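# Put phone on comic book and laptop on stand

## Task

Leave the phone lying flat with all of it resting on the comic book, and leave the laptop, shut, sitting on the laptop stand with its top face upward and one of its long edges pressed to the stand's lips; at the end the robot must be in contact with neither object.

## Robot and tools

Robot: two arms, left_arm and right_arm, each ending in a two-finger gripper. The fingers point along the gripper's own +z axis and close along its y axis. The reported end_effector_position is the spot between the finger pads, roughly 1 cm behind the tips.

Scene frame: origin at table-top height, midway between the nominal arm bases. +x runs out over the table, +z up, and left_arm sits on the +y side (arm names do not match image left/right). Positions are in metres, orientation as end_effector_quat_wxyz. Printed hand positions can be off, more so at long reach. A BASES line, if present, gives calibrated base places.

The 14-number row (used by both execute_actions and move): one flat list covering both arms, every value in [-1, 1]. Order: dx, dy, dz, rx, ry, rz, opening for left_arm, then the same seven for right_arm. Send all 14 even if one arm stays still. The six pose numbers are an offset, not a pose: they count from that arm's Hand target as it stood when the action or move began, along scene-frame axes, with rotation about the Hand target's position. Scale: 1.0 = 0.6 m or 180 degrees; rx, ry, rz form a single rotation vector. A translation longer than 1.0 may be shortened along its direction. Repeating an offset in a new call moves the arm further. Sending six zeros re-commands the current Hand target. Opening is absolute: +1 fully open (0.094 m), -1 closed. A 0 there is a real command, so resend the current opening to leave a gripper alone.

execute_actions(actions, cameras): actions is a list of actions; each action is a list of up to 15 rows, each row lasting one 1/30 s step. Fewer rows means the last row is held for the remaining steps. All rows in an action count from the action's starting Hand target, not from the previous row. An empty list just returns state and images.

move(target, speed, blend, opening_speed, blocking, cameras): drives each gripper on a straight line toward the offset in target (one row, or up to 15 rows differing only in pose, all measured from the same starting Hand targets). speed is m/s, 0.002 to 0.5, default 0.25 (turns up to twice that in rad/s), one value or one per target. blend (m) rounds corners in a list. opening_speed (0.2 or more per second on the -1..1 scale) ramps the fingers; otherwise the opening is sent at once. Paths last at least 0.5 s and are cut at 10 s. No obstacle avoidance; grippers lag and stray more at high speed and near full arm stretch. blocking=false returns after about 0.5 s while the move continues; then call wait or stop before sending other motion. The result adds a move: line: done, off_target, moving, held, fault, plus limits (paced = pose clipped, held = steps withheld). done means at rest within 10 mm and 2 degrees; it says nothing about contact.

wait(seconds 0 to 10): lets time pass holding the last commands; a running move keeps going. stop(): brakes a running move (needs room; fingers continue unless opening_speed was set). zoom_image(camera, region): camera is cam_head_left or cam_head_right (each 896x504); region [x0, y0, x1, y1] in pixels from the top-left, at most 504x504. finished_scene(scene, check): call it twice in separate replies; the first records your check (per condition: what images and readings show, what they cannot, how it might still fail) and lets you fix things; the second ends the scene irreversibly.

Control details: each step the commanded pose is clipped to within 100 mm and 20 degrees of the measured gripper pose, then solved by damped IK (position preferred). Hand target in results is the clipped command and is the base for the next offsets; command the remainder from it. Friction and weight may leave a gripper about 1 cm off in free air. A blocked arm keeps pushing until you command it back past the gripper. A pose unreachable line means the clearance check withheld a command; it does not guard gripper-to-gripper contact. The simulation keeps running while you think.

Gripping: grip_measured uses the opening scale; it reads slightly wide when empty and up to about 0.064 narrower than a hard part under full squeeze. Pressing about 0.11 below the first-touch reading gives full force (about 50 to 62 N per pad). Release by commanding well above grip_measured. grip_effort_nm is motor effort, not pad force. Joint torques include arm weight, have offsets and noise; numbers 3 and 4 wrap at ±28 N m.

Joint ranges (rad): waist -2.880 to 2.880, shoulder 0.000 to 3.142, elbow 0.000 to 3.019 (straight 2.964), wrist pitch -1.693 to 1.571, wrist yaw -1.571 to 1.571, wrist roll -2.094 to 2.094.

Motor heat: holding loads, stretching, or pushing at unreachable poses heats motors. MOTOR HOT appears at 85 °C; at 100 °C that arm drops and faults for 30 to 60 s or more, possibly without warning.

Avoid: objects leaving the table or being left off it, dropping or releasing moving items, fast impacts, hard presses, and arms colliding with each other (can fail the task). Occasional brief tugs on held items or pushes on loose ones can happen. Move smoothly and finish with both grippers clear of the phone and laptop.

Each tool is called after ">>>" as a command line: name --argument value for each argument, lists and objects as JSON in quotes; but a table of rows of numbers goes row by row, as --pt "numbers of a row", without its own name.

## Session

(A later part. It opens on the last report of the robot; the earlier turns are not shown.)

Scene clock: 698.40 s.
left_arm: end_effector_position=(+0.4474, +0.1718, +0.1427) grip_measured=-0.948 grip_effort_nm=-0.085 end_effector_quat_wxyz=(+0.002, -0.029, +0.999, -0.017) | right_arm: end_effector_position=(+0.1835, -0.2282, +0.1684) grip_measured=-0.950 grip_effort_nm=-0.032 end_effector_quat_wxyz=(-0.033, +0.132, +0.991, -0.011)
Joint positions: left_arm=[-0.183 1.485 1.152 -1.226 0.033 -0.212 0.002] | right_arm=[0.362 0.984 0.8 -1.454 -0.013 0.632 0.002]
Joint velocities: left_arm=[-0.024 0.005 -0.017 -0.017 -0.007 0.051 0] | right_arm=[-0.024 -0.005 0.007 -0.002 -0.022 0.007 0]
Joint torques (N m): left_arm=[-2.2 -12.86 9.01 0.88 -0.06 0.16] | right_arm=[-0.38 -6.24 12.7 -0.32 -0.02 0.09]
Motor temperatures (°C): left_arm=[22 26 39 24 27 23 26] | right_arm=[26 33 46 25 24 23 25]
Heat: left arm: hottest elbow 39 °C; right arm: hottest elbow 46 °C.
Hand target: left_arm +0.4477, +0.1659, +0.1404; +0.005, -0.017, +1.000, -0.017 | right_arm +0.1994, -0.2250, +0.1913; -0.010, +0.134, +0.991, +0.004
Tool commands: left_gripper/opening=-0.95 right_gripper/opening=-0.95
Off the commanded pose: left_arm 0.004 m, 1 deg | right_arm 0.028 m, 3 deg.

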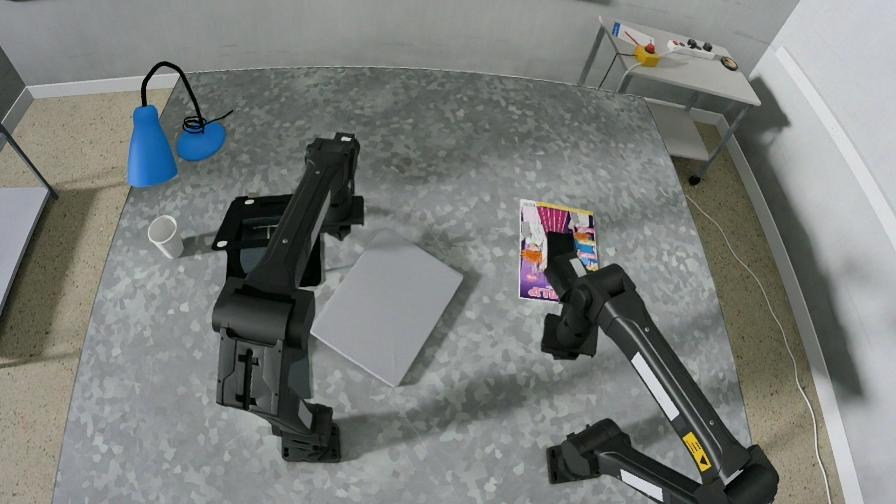

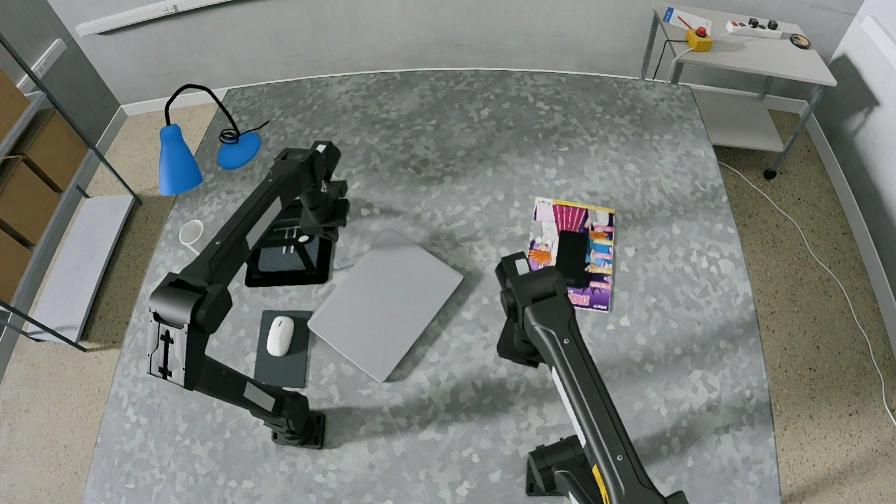

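>>> move --target '[0.0,0.01,-0.212,0,0,0,-0.95,0,0,0,0,0,0,-0.95]' --speed 0.15

Scene clock: 718.50 s.
left_arm: end_effector_position=(+0.4466, +0.1719, +0.0179) grip_measured=-0.948 grip_effort_nm=-0.081 end_effector_quat_wxyz=(+0.005, -0.023, +1.000, -0.018) | right_arm: end_effector_position=(+0.1835, -0.2282, +0.1684) grip_measured=-0.950 grip_effort_nm=-0.032 end_effector_quat_wxyz=(-0.033, +0.132, +0.991, -0.011)
Joint positions: left_arm=[-0.183 1.647 0.97 -0.878 0.033 -0.201 0.002] | right_arm=[0.362 0.984 0.8 -1.454 -0.013 0.632 0.002]
Joint velocities: left_arm=[-0.005 -0.015 -0.002 0.007 0.007 0.022 0] | right_arm=[-0.005 0.005 -0.002 -0.007 -0.081 -0.037 0]
Joint torques (N m): left_arm=[-2.02 -13.98 7.46 0.69 -0.08 0.1] | right_arm=[-0.32 -6.36 12.71 -0.32 -0.02 0.09]
Motor temperatures (°C): left_arm=[22 26 38 24 27 23 26] | right_arm=[26 33 47 25 24 23 25]
Heat: left arm: hottest elbow 38 °C; right arm: hottest elbow 47 °C.
Hand target: left_arm +0.4462, +0.1711, +0.0137; +0.005, -0.017, +1.000, -0.017 | right_arm +0.1994, -0.2250, +0.1913; -0.010, +0.134, +0.991, +0.004
Off the commanded pose: left_arm 0.005 m, 1 deg | right_arm 0.028 m, 3 deg.
move: off_target (right_arm)

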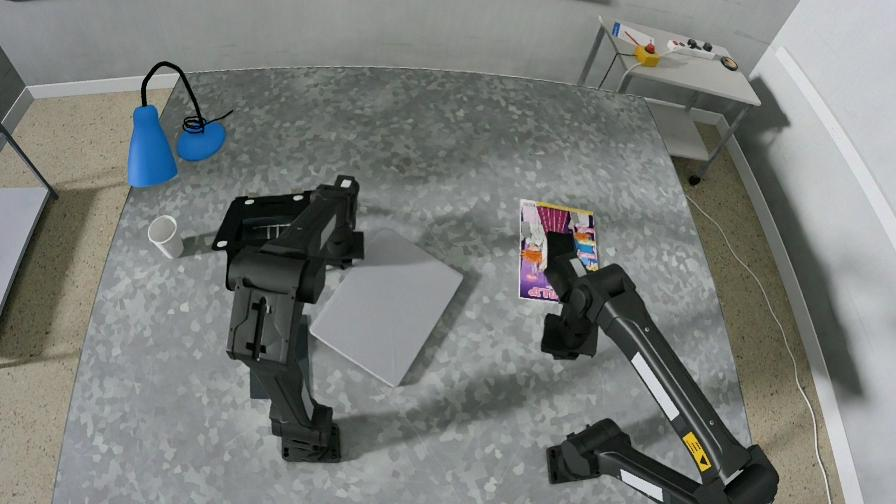

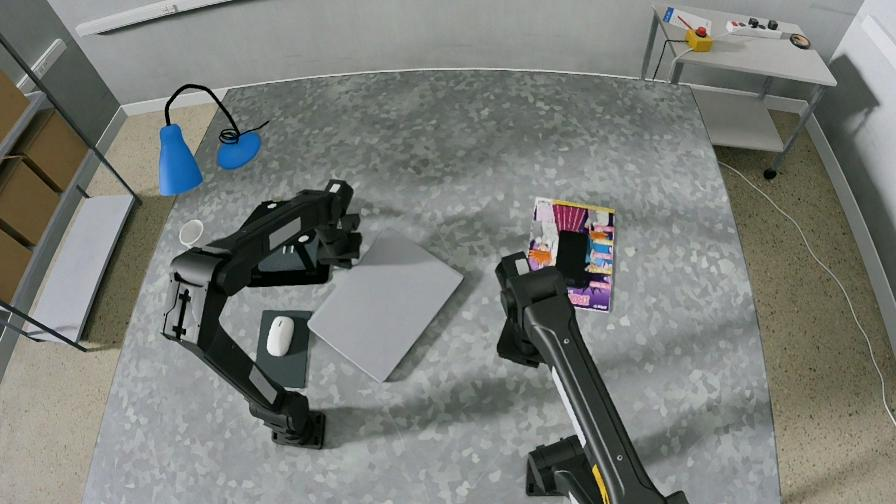

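>>> move --pt "0.0 -0.12 0 0 0 0 -0.95 -0.025 0 -0.035 0 0 0 -0.95" --pt "-0.02 -0.24 0 0 0 0 -0.95 -0.025 0 -0.035 0 0 0 -0.95" --speed 0.08 --blend 0.03

Scene clock: 724.50 s.
left_arm: end_effector_position=(+0.4230, +0.0522, +0.0115) grip_measured=-0.949 grip_effort_nm=-0.046 end_effector_quat_wxyz=(+0.001, -0.027, +1.000, -0.010) | right_arm: end_effector_position=(+0.1872, -0.2265, +0.1727) grip_measured=-0.950 grip_effort_nm=-0.027 end_effector_quat_wxyz=(-0.014, +0.135, +0.991, +0.000)
Joint positions: left_arm=[-0.475 1.692 1.01 -0.877 0.017 -0.501 0.002] | right_arm=[0.362 0.963 0.8 -1.434 -0.014 0.637 0.002]
Joint velocities: left_arm=[-0.015 0.015 0.007 -0.012 0.037 -0.037 0] | right_arm=[-0.015 -0.005 -0.007 -0.012 0.037 0.037 0]
Joint torques (N m): left_arm=[-4.66 -13.74 12.48 0.02 0.37 -0.15] | right_arm=[1.14 -6.77 7.6 0.46 -0.02 0.23]
Motor temperatures (°C): left_arm=[22 27 38 24 27 23 26] | right_arm=[26 33 47 25 24 23 25]
Heat: left arm: hottest elbow 38 °C; right arm: hottest elbow 47 °C.
Hand target: left_arm +0.4329, +0.0273, +0.0147; +0.006, -0.017, +1.000, -0.018 | right_arm +0.1842, -0.2251, +0.1704; -0.010, +0.134, +0.991, +0.004
Off the commanded pose: left_arm 0.028 m, 2 deg | right_arm 0.004 m, 1 deg.
move: off_target (left_arm)

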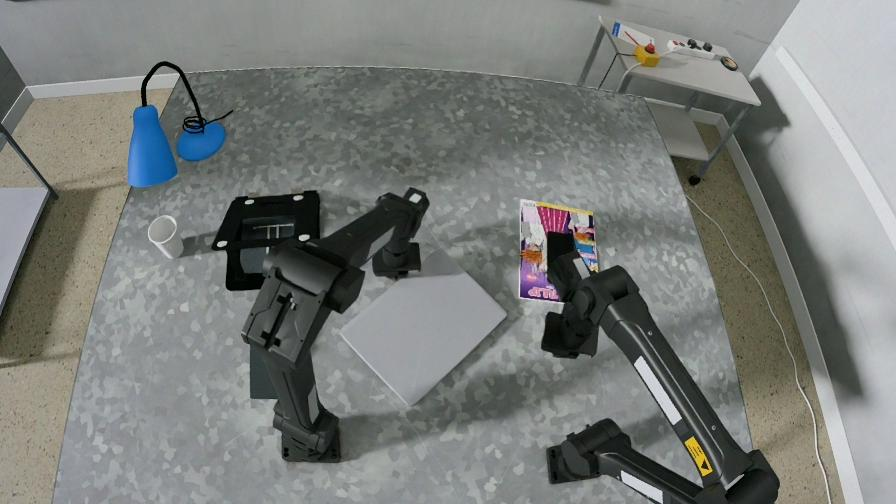

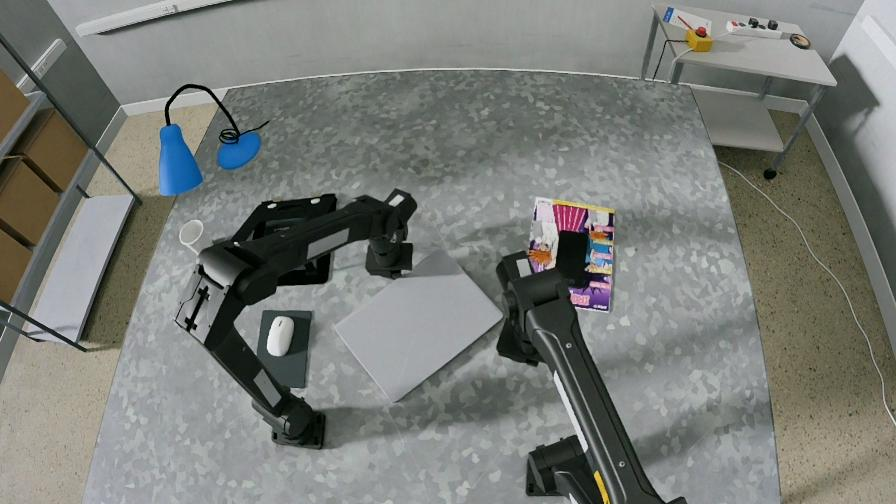

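>>> move --pt "0.0 0 0 0 0 0 -0.95 -0.09 0.31 0 0 0 0 -0.95" --pt "0 0 0 0 0 0 -0.95 -0.09 0.31 -0.265 0 0 0 -0.95" --speed 0.18

>>> zoom_image --camera "cam_head_left" --region '[280, 200, 560, 440]'

Scene clock: 731.67 s.
left_arm: end_effector_position=(+0.4230, +0.0522, +0.0115) grip_measured=-0.949 grip_effort_nm=-0.046 end_effector_quat_wxyz=(+0.001, -0.027, +1.000, -0.010) | right_arm: end_effector_position=(+0.1335, -0.0388, +0.0178) grip_measured=-0.950 grip_effort_nm=-0.032 end_effector_quat_wxyz=(-0.010, +0.134, +0.991, +0.011)
Joint positions: left_arm=[-0.475 1.692 1.01 -0.877 0.017 -0.501 0.002] | right_arm=[1.016 1.407 0.687 -0.839 -0.028 1.291 0.002]
Joint velocities: left_arm=[-0.005 -0.005 -0.002 0.007 0.022 -0.081 0] | right_arm=[-0.024 -0.024 -0.007 -0.007 -0.051 0.007 -0.001]
Joint torques (N m): left_arm=[-4.25 -12.69 12.34 -0.02 0.4 -0.13] | right_arm=[1.08 -8.88 5.93 0.49 0.16 0.22]
Motor temperatures (°C): left_arm=[22 27 38 24 27 23 26] | right_arm=[26 33 47 25 24 23 25]
Heat: left arm: hottest elbow 38 °C; right arm: hottest elbow 47 °C.
Hand target: left_arm +0.4329, +0.0273, +0.0147; +0.006, -0.017, +1.000, -0.018 | right_arm +0.1297, -0.0413, +0.0081; -0.013, +0.134, +0.991, +0.001
Off the commanded pose: left_arm 0.027 m, 2 deg | right_arm 0.007 m, 1 deg.
move: off_target (left_arm)

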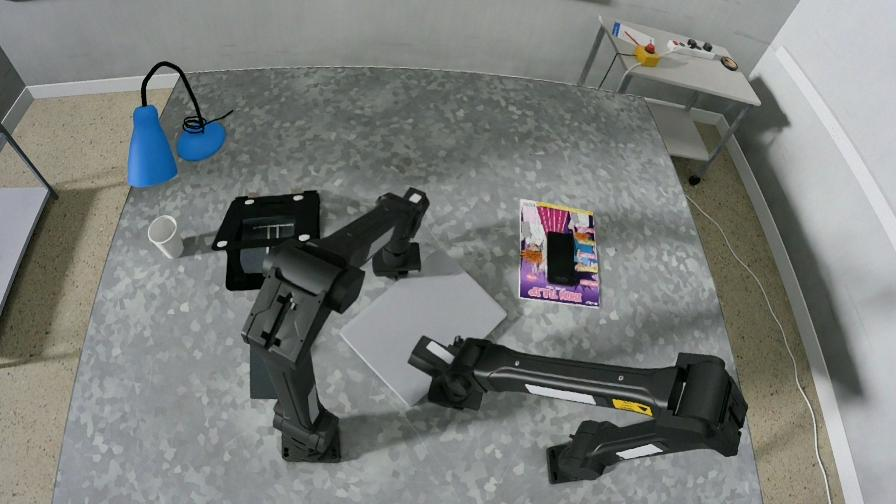

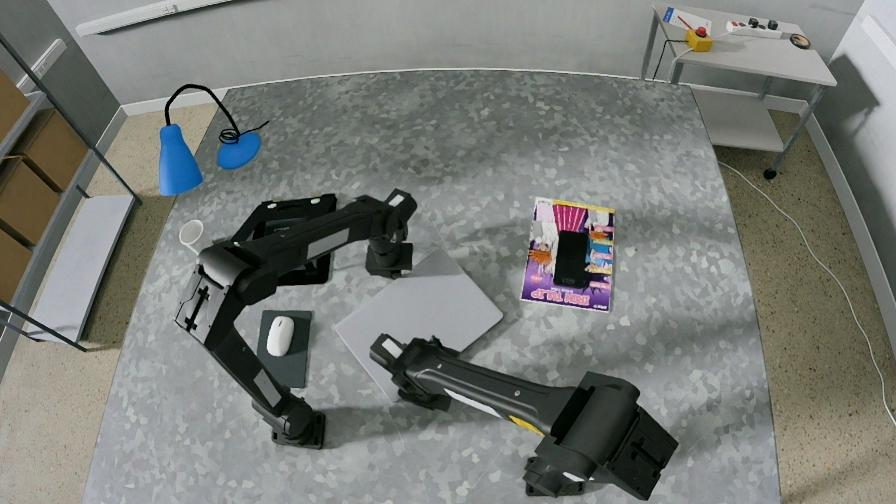

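Scaled by 1.800.

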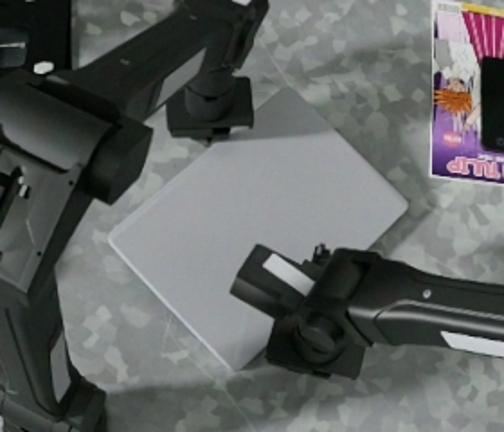

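>>> move --pt "0.0 0 0 0 0 0 -0.95 0.05 0.05 0.0 0 0 0 -0.95" --pt "0.0 0 0 0 0 0 -0.95 0.09 0.28 0.0 0 0 0 -0.95" --speed 0.08 --blend 0.02

>>> zoom_image --camera "cam_head_left" --region '[280, 200, 560, 440]'

Scene clock: 739.13 s.
left_arm: end_effector_position=(+0.4354, +0.0443, +0.0162) grip_measured=-0.949 grip_effort_nm=-0.042 end_effector_quat_wxyz=(+0.014, -0.030, +0.999, -0.016) | right_arm: end_effector_position=(+0.1646, +0.0988, +0.0123) grip_measured=-0.950 grip_effort_nm=-0.002 end_effector_quat_wxyz=(-0.027, +0.128, +0.991, -0.013)
Joint positions: left_arm=[-0.479 1.701 1.038 -0.868 0.015 -0.511 0.002] | right_arm=[1.111 1.761 1.109 -0.961 -0.043 1.372 0.002]
Joint velocities: left_arm=[0.005 -0.015 -0.012 0.002 -0.022 -0.037 0] | right_arm=[-0.015 -0.005 0.002 -0.017 0.022 0.022 0.001]
Joint torques (N m): left_arm=[-4.37 -14.04 10.32 -0.13 0.4 -0.01] | right_arm=[-0.09 -13.45 11.6 0.95 0.61 0.22]
Motor temperatures (°C): left_arm=[22 27 38 24 27 23 26] | right_arm=[26 33 47 25 24 23 25]
Heat: left arm: hottest elbow 38 °C; right arm: hottest elbow 47 °C.
Hand target: left_arm +0.4328, +0.0271, +0.0147; +0.006, -0.017, +1.000, -0.018 | right_arm +0.1854, +0.1259, +0.0056; -0.014, +0.134, +0.991, +0.000
Off the commanded pose: left_arm 0.017 m, 2 deg | right_arm 0.034 m, 2 deg.
move: off_target (left_arm, right_arm)

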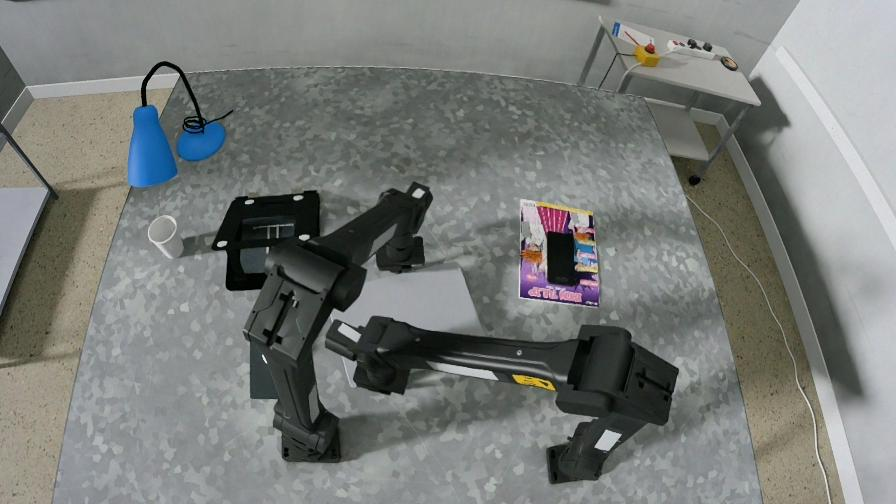

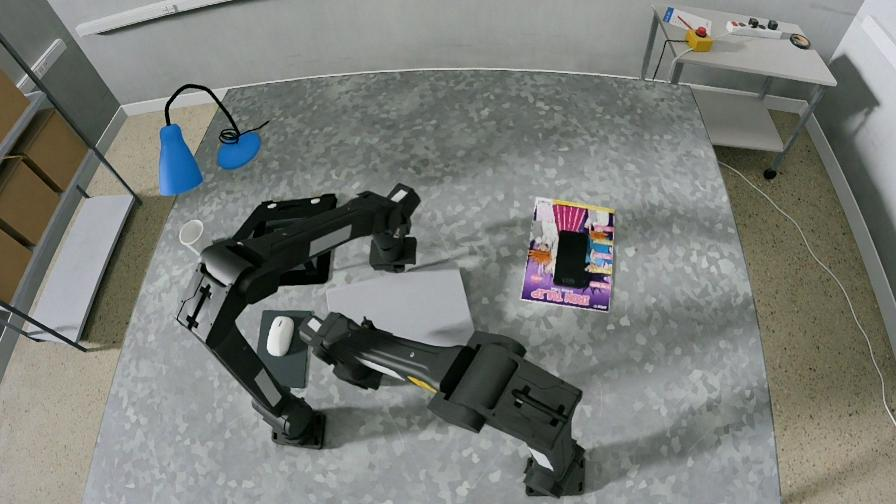

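Scaled by 1.800.

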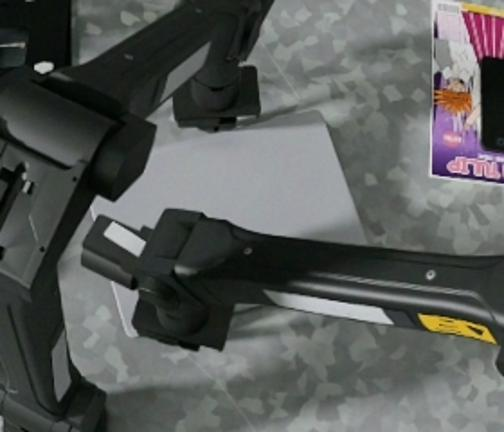

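>>> move --pt "0.0 0.02 0 0 0 0 -0.95 -0.12 -0.08 0.02 0 0 0 -0.95" --pt "0.0 0.1 0.0 0 0 0 -0.95 -0.12 -0.1 0.2 0 0 0 -0.95" --pt "0.0 0.1 0.2 0 0 0 -0.95 0.0 -0.58 0.3 0 0 0 -0.95" --speed 0.2 --blend 0.03

>>> zoom_image --camera "cam_head_left" --region '[200, 160, 560, 440]'

Scene clock: 745.80 s.
left_arm: end_effector_position=(+0.4105, +0.0914, +0.1041) grip_measured=-0.949 grip_effort_nm=-0.037 end_effector_quat_wxyz=(-0.029, -0.017, +0.999, -0.004) | right_arm: end_effector_position=(+0.1861, -0.2153, +0.1913) grip_measured=-0.950 grip_effort_nm=-0.007 end_effector_quat_wxyz=(-0.006, +0.132, +0.991, +0.005)
Joint positions: left_arm=[-0.396 1.528 1.09 -1.183 0.03 -0.399 0.002] | right_arm=[0.408 0.95 0.843 -1.469 -0.014 0.678 0.002]
Joint velocities: left_arm=[-0.015 -0.005 -0.002 -0.007 -0.022 0.022 0] | right_arm=[0.005 -0.005 0.007 -0.002 -0.022 -0.037 -0.001]
Joint torques (N m): left_arm=[-0.56 -15.38 14.82 -0.21 -0.04 0.13] | right_arm=[-0.44 -6.18 8.27 -0.23 -0.02 0.09]
Motor temperatures (°C): left_arm=[22 27 38 24 27 23 26] | right_arm=[26 33 47 25 24 23 25]
Heat: left arm: hottest elbow 38 °C; right arm: hottest elbow 47 °C.
Hand target: left_arm +0.4352, +0.0876, +0.1341; +0.006, -0.017, +1.000, -0.018 | right_arm +0.1828, -0.2197, +0.1905; -0.010, +0.134, +0.991, +0.004
Off the commanded pose: left_arm 0.038 m, 4 deg | right_arm 0.009 m, 1 deg.
move: off_target (left_arm)

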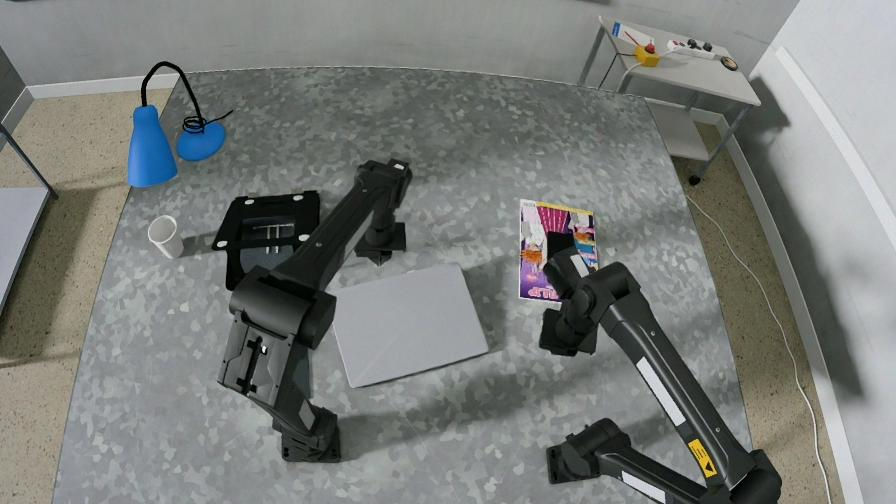

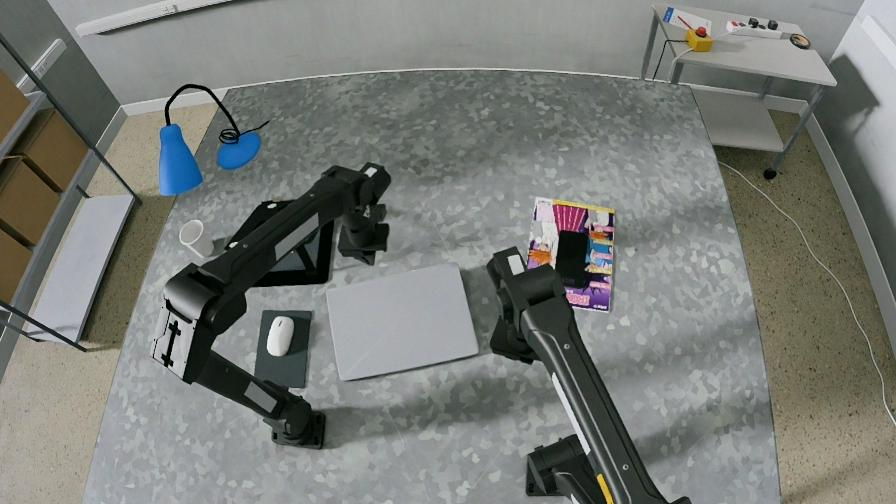

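Scaled by 1.400.

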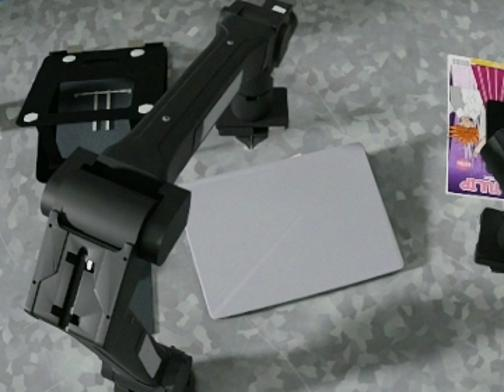

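>>> zoom_image --camera "cam_head_left" --region '[360, 240, 480, 310]'

>>> zoom_image --camera "cam_head_right" --region '[360, 240, 480, 310]'

>>> zoom_image --camera "cam_head_left" --region '[320, 320, 500, 410]'

Scaled by 4.200.

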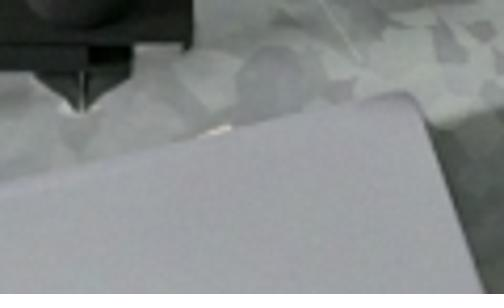

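Scaled by 4.200.

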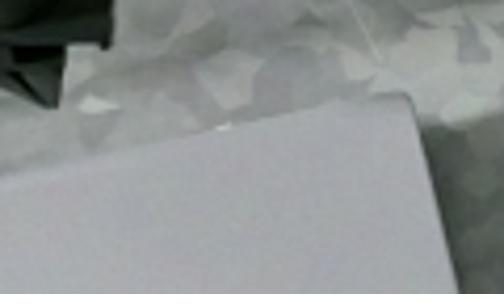

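Scaled by 2.800.

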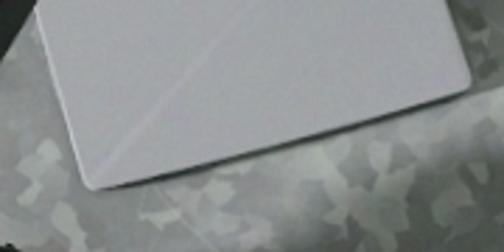

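>>> move --pt "0.03 -0.07 0.0 0 0 0 -0.95 0 0 0 0 0 0 -0.95" --pt "0.03 -0.07 -0.2 0 0 0 -0.95 0 0 0.0 0 0 0 -0.95" --pt "-0.10 -0.07 -0.2 0 0 0 -0.95 0 0 0 0 0 0 -0.95" --speed 0.1

>>> zoom_image --camera "cam_head_left" --region '[320, 220, 520, 410]'

Scene clock: 756.77 s.
left_arm: end_effector_position=(+0.3941, +0.0486, +0.0215) grip_measured=-0.949 grip_effort_nm=-0.037 end_effector_quat_wxyz=(+0.023, -0.026, +0.999, -0.024) | right_arm: end_effector_position=(+0.1860, -0.2154, +0.1913) grip_measured=-0.950 grip_effort_nm=-0.007 end_effector_quat_wxyz=(-0.006, +0.132, +0.991, +0.005)
Joint positions: left_arm=[-0.512 1.593 0.911 -0.825 0.019 -0.535 0.002] | right_arm=[0.408 0.95 0.843 -1.469 -0.014 0.677 0.002]
Joint velocities: left_arm=[-0.015 -0.005 -0.007 0.007 -0.037 0.037 0] | right_arm=[0.005 -0.005 0.007 -0.007 0.007 -0.095 0]
Joint torques (N m): left_arm=[-3.25 -14.45 5.35 -0.03 0.25 -0.08] | right_arm=[-0.38 -6.18 8.23 -0.21 -0.02 0.09]
Motor temperatures (°C): left_arm=[22 27 39 24 27 23 26] | right_arm=[26 33 46 25 24 23 25]
Heat: left arm: hottest elbow 39 °C; right arm: hottest elbow 46 °C.
Hand target: left_arm +0.3730, +0.0459, +0.0151; +0.006, -0.017, +1.000, -0.019 | right_arm +0.1828, -0.2197, +0.1905; -0.011, +0.134, +0.991, +0.003
Off the commanded pose: left_arm 0.021 m, 2 deg | right_arm 0.005 m, 1 deg.
move: off_target (left_arm)

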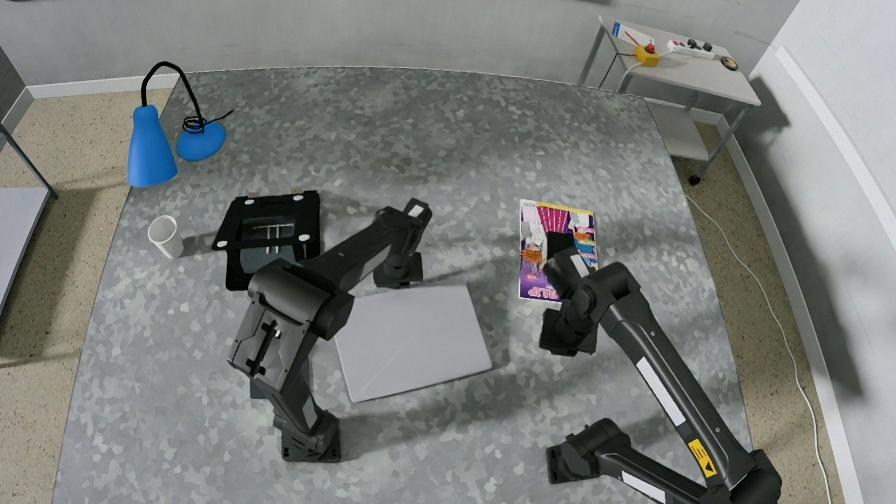

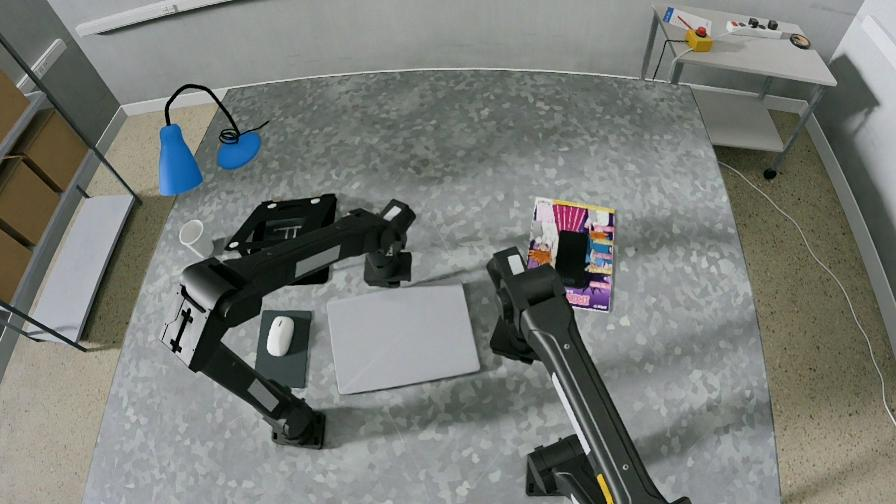

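Scaled by 2.520.

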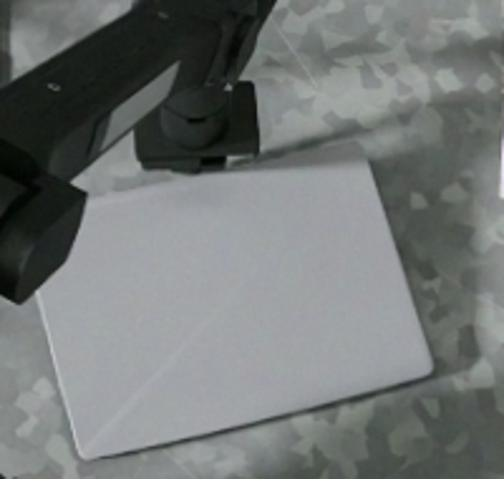

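>>> move --pt "0.06 0.0 0.0 0 0 0 -0.95 0 0 0 0 0 0 -0.95" --pt "0.1 0.1 0.3 0 0 0 -0.95 0 0 0.0 0 0 0 -0.95" --speed 0.15

>>> zoom_image --camera "cam_head_left" --region '[320, 220, 520, 410]'

>>> zoom_image --camera "cam_head_right" --region '[320, 260, 500, 400]'

Scene clock: 763.33 s.
left_arm: end_effector_position=(+0.4151, +0.1078, +0.1644) grip_measured=-0.949 grip_effort_nm=-0.037 end_effector_quat_wxyz=(-0.027, -0.016, +1.000, -0.004) | right_arm: end_effector_position=(+0.1860, -0.2154, +0.1913) grip_measured=-0.950 grip_effort_nm=-0.007 end_effector_quat_wxyz=(-0.006, +0.132, +0.991, +0.005)
Joint positions: left_arm=[-0.356 1.466 1.189 -1.342 0.025 -0.359 0.002] | right_arm=[0.408 0.95 0.843 -1.469 -0.014 0.677 0.002]
Joint velocities: left_arm=[-0.005 -0.005 0.002 -0.022 -0.007 0.022 0] | right_arm=[0.005 0.005 -0.012 -0.002 0.007 0.051 0]
Joint torques (N m): left_arm=[-0.09 -14.21 15.82 -0.13 0.08 0.11] | right_arm=[-0.32 -6.24 8.21 -0.21 -0.02 0.09]
Motor temperatures (°C): left_arm=[22 27 39 24 27 23 26] | right_arm=[26 33 46 25 24 23 25]
Heat: left arm: hottest elbow 39 °C; right arm: hottest elbow 46 °C.
Hand target: left_arm +0.4363, +0.1057, +0.1939; +0.006, -0.017, +1.000, -0.018 | right_arm +0.1828, -0.2197, +0.1905; -0.011, +0.134, +0.991, +0.003
Off the commanded pose: left_arm 0.036 m, 4 deg | right_arm 0.005 m, 1 deg.
move: off_target (left_arm)

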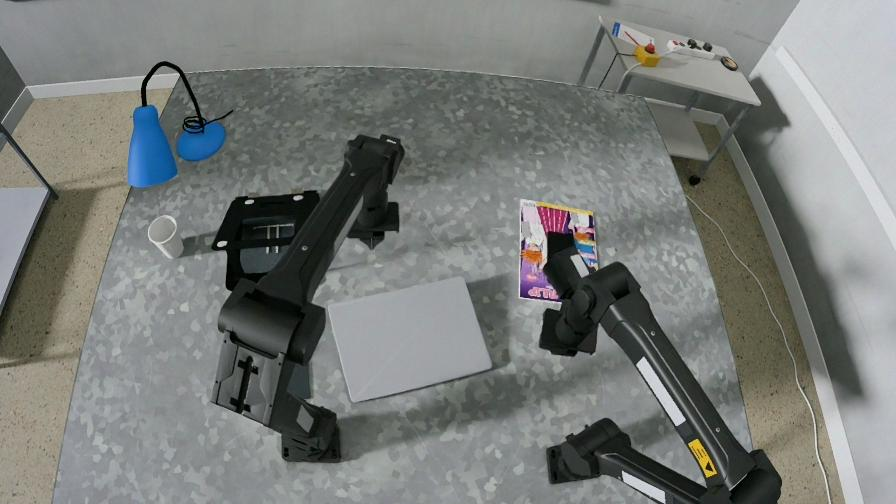

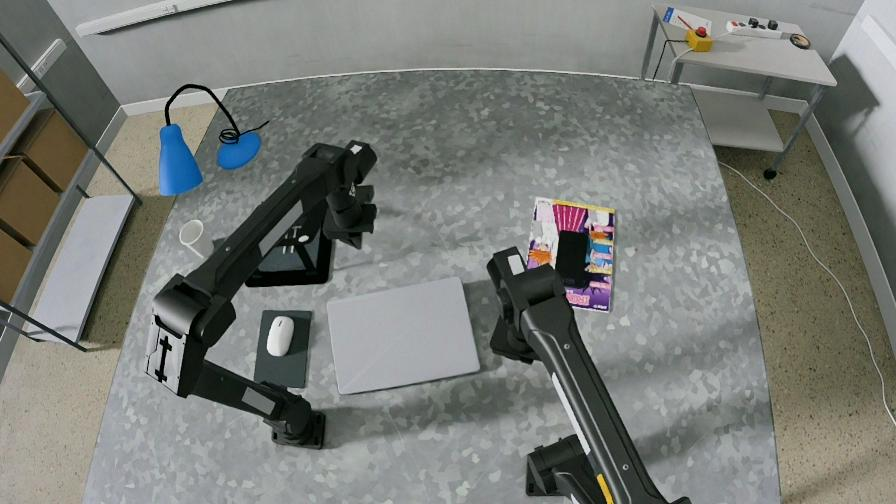

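Scaled by 2.520.

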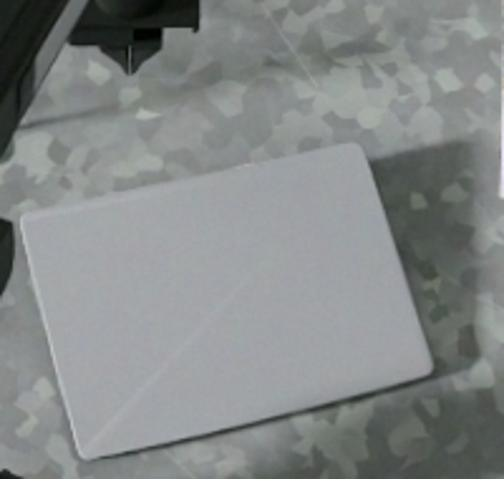

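Scaled by 2.800.

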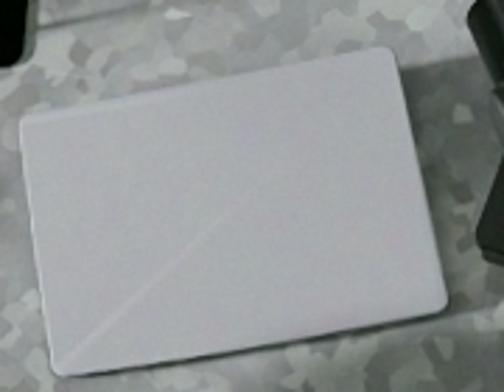

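>>> zoom_image --camera "cam_head_left" --region '[430, 250, 530, 390]'

>>> zoom_image --camera "cam_head_right" --region '[420, 250, 520, 390]'

>>> zoom_image --camera "cam_head_left" --region '[300, 280, 400, 420]'

>>> zoom_image --camera "cam_head_right" --region '[300, 280, 400, 420]'

Scaled by 3.600.

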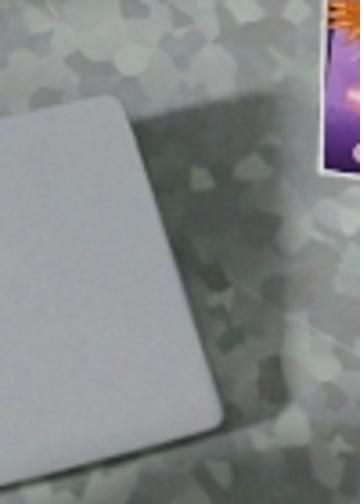

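Scaled by 3.600.

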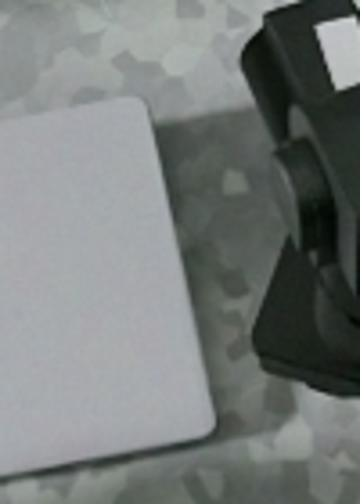

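Scaled by 3.600.

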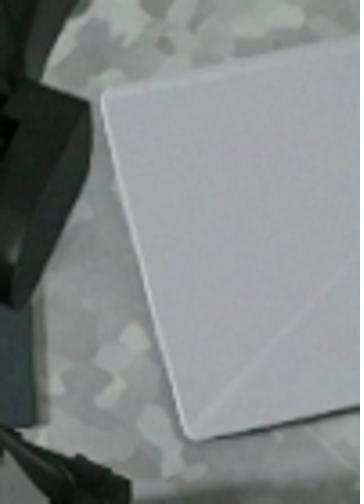

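Scaled by 3.600.

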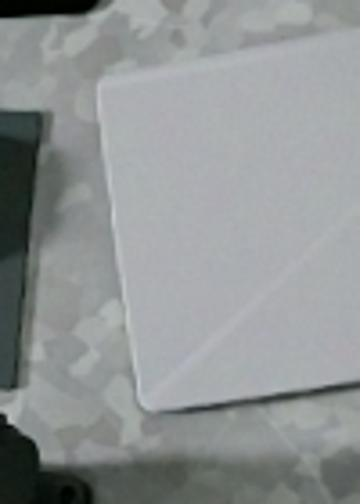

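>>> move --pt "-0.32 0.12 0.09 0 0 0 0.85 0 0 0 0 0 0 -0.95" --pt "-0.325 0.424 0.04 0 0 0 0.85 0 0 0.0 0 0 0 -0.95" --speed 0.2 --blend 0.05

>>> zoom_image --camera "cam_head_right" --region '[200, 240, 400, 420]'

>>> zoom_image --camera "cam_head_left" --region '[200, 240, 400, 420]'

Scene clock: 799.03 s.
left_arm: end_effector_position=(+0.2398, +0.3580, +0.2152) grip_measured=+0.848 grip_effort_nm=0.129 end_effector_quat_wxyz=(-0.005, -0.015, +1.000, -0.018) | right_arm: end_effector_position=(+0.1860, -0.2154, +0.1913) grip_measured=-0.950 grip_effort_nm=-0.007 end_effector_quat_wxyz=(-0.006, +0.132, +0.991, +0.005)
Joint positions: left_arm=[0.5 0.965 0.914 -1.546 0.026 0.499 0.087] | right_arm=[0.408 0.95 0.843 -1.469 -0.014 0.677 0.002]
Joint velocities: left_arm=[0.005 0.015 0.022 -0.002 0.022 -0.051 0] | right_arm=[-0.024 -0.015 0.002 -0.002 0.022 0.022 -0.001]
Joint torques (N m): left_arm=[0.03 -5.19 11.3 0.87 0.11 0.09] | right_arm=[-0.38 -6.24 8.27 -0.18 -0.03 0.08]
Motor temperatures (°C): left_arm=[22 27 42 23 27 23 26] | right_arm=[26 33 44 25 24 23 25]
Heat: left arm: hottest elbow 42 °C; right arm: hottest elbow 44 °C.
Hand target: left_arm +0.2438, +0.3637, +0.2176; +0.002, -0.017, +1.000, -0.016 | right_arm +0.1828, -0.2197, +0.1905; -0.011, +0.134, +0.991, +0.003
Off the commanded pose: left_arm 0.004 m, 1 deg | right_arm 0.005 m, 1 deg.
move: done

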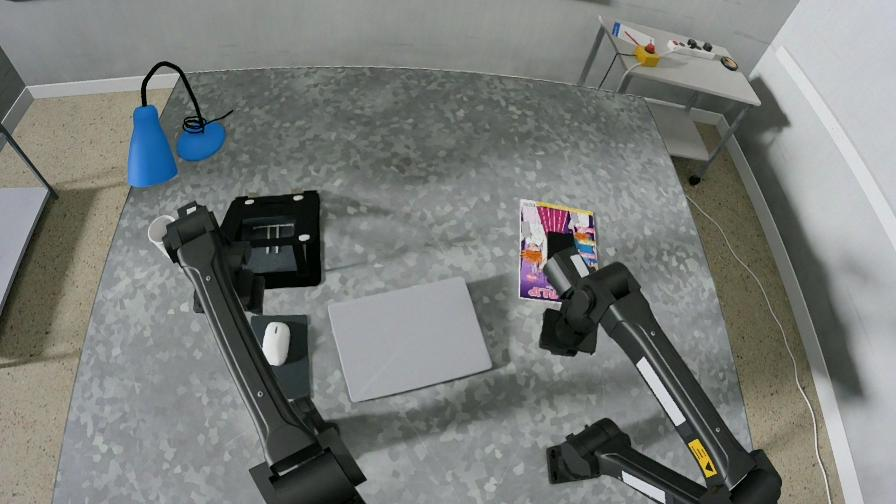

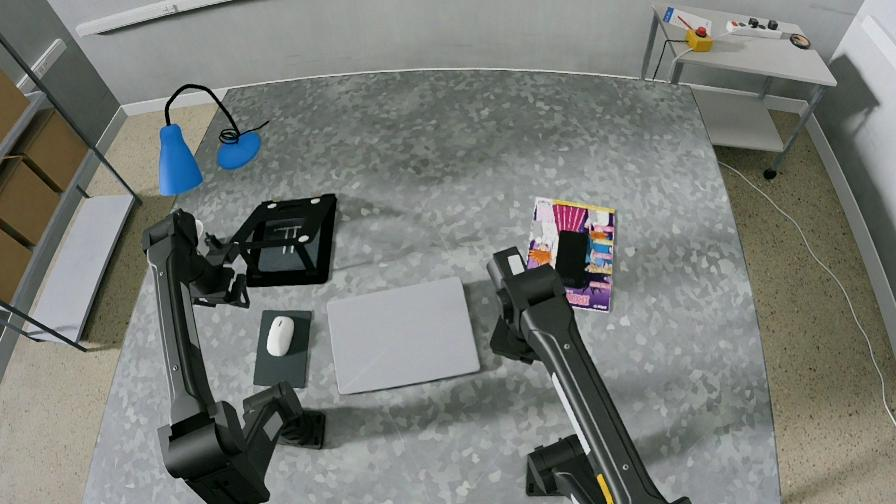

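Scaled by 2.520.

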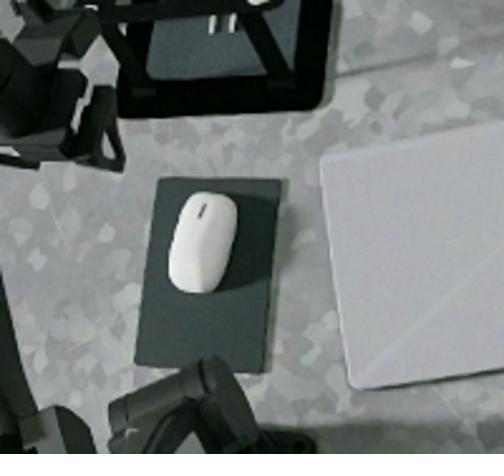

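Scaled by 2.520.

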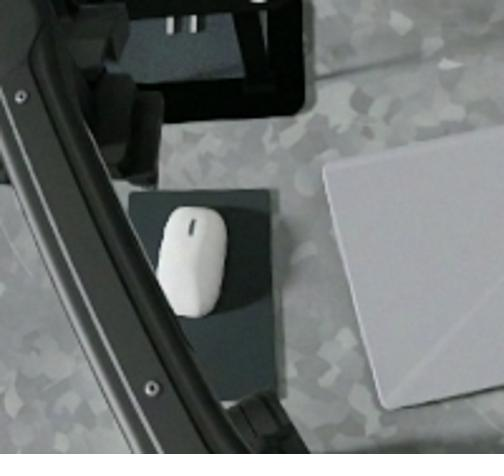

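>>> zoom_image --camera "cam_head_left" --region '[440, 335, 510, 395]'

>>> zoom_image --camera "cam_head_left" --region '[340, 360, 410, 420]'

>>> zoom_image --camera "cam_head_left" --region '[390, 260, 480, 320]'

Scaled by 7.200.

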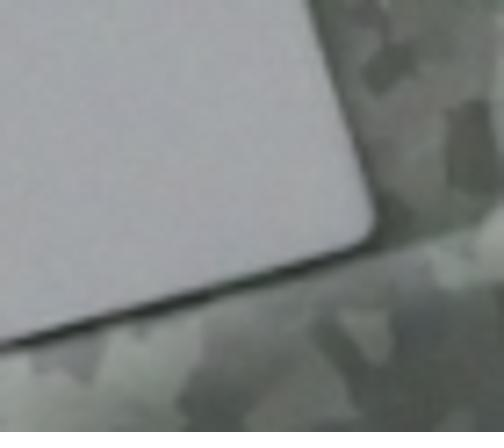

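Scaled by 7.200.

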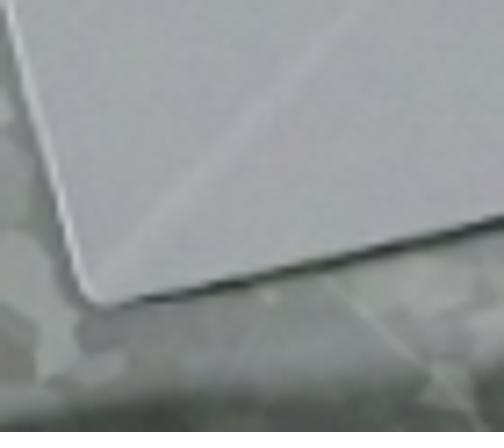

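Scaled by 5.600.

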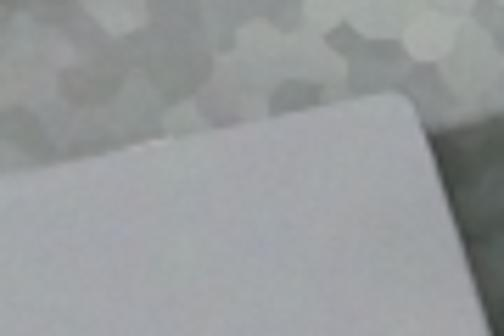

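>>> move --pt "0 0 -0.33 0 0 0 0.85 0 -0.2 0.08 0 0 0 -0.95" --speed 0.12

>>> zoom_image --camera "cam_head_right" --region '[200, 240, 400, 420]'

>>> zoom_image --camera "cam_head_left" --region '[430, 250, 530, 390]'

Scene clock: 822.57 s.
left_arm: end_effector_position=(+0.2423, +0.3574, +0.0331) grip_measured=+0.848 grip_effort_nm=0.115 end_effector_quat_wxyz=(+0.002, -0.009, +1.000, -0.019) | right_arm: end_effector_position=(+0.1713, -0.3367, +0.2166) grip_measured=-0.950 grip_effort_nm=-0.007 end_effector_quat_wxyz=(-0.034, +0.132, +0.991, +0.002)
Joint positions: left_arm=[0.5 1.166 0.531 -0.951 0.036 0.51 0.087] | right_arm=[-0.132 0.89 0.875 -1.624 -0.004 0.138 0.002]
Joint velocities: left_arm=[-0.005 -0.015 -0.012 0.002 0.037 -0.051 -0.001] | right_arm=[-0.024 0.015 0.017 -0.002 -0.066 -0.066 0.001]
Joint torques (N m): left_arm=[-0.73 -4.01 6.78 2.06 -0.18 -0.07] | right_arm=[-0.38 -4.95 12.98 -0.32 -0.05 0.09]
Motor temperatures (°C): left_arm=[22 27 41 24 26 23 26] | right_arm=[26 33 44 25 24 23 25]
Heat: left arm: hottest elbow 41 °C; right arm: hottest elbow 44 °C.
Hand target: left_arm +0.2424, +0.3609, +0.0202; +0.002, -0.017, +1.000, -0.016 | right_arm +0.1831, -0.3407, +0.2403; -0.007, +0.134, +0.991, +0.004
Off the commanded pose: left_arm 0.015 m, 1 deg | right_arm 0.025 m, 3 deg.
move: off_target (left_arm, right_arm)

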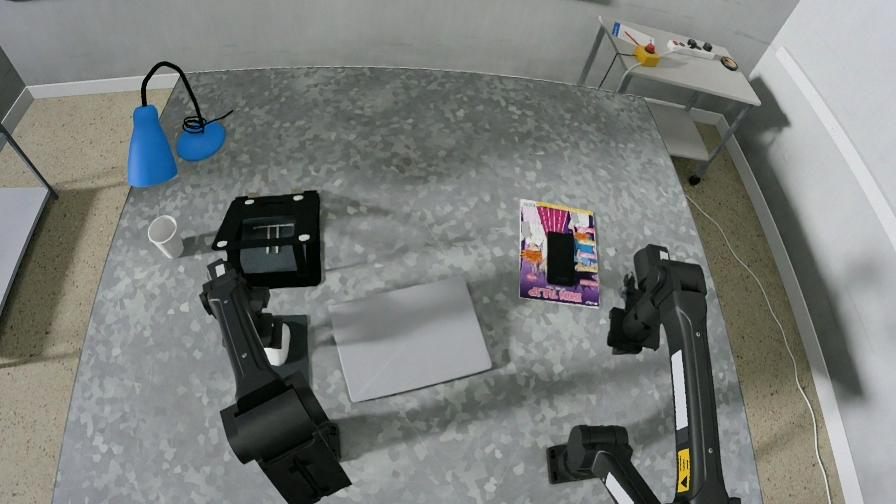

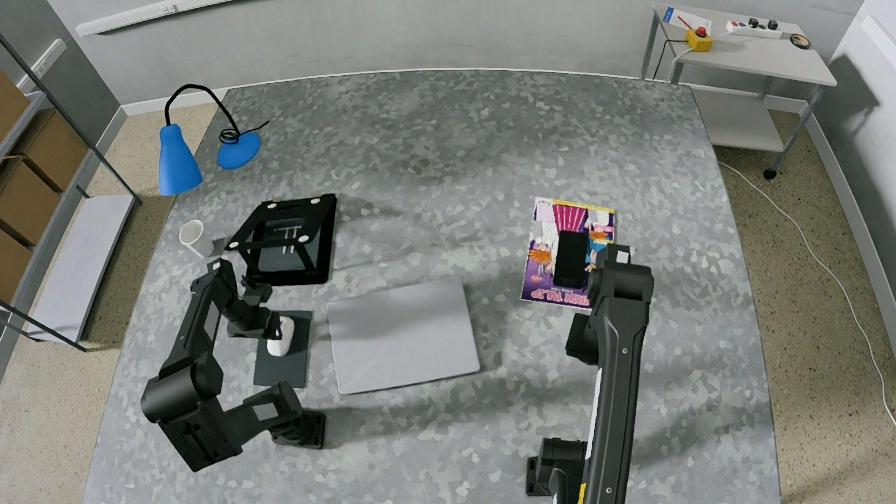

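Scaled by 2.520.

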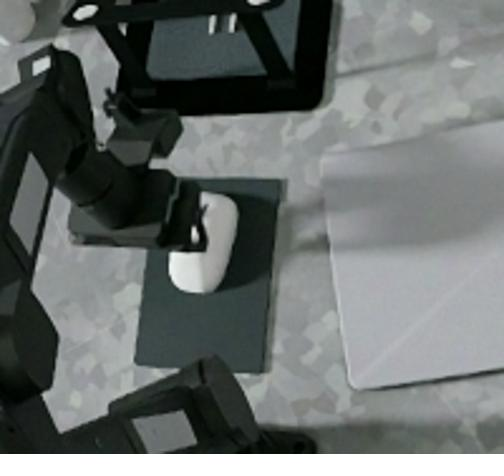

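Scaled by 3.600.

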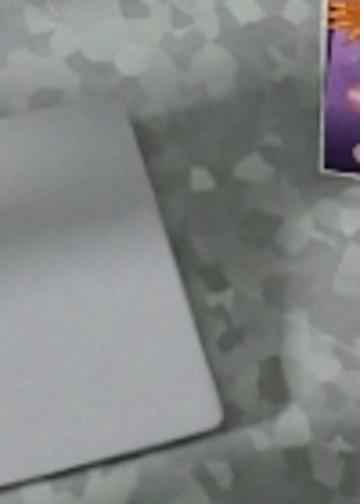

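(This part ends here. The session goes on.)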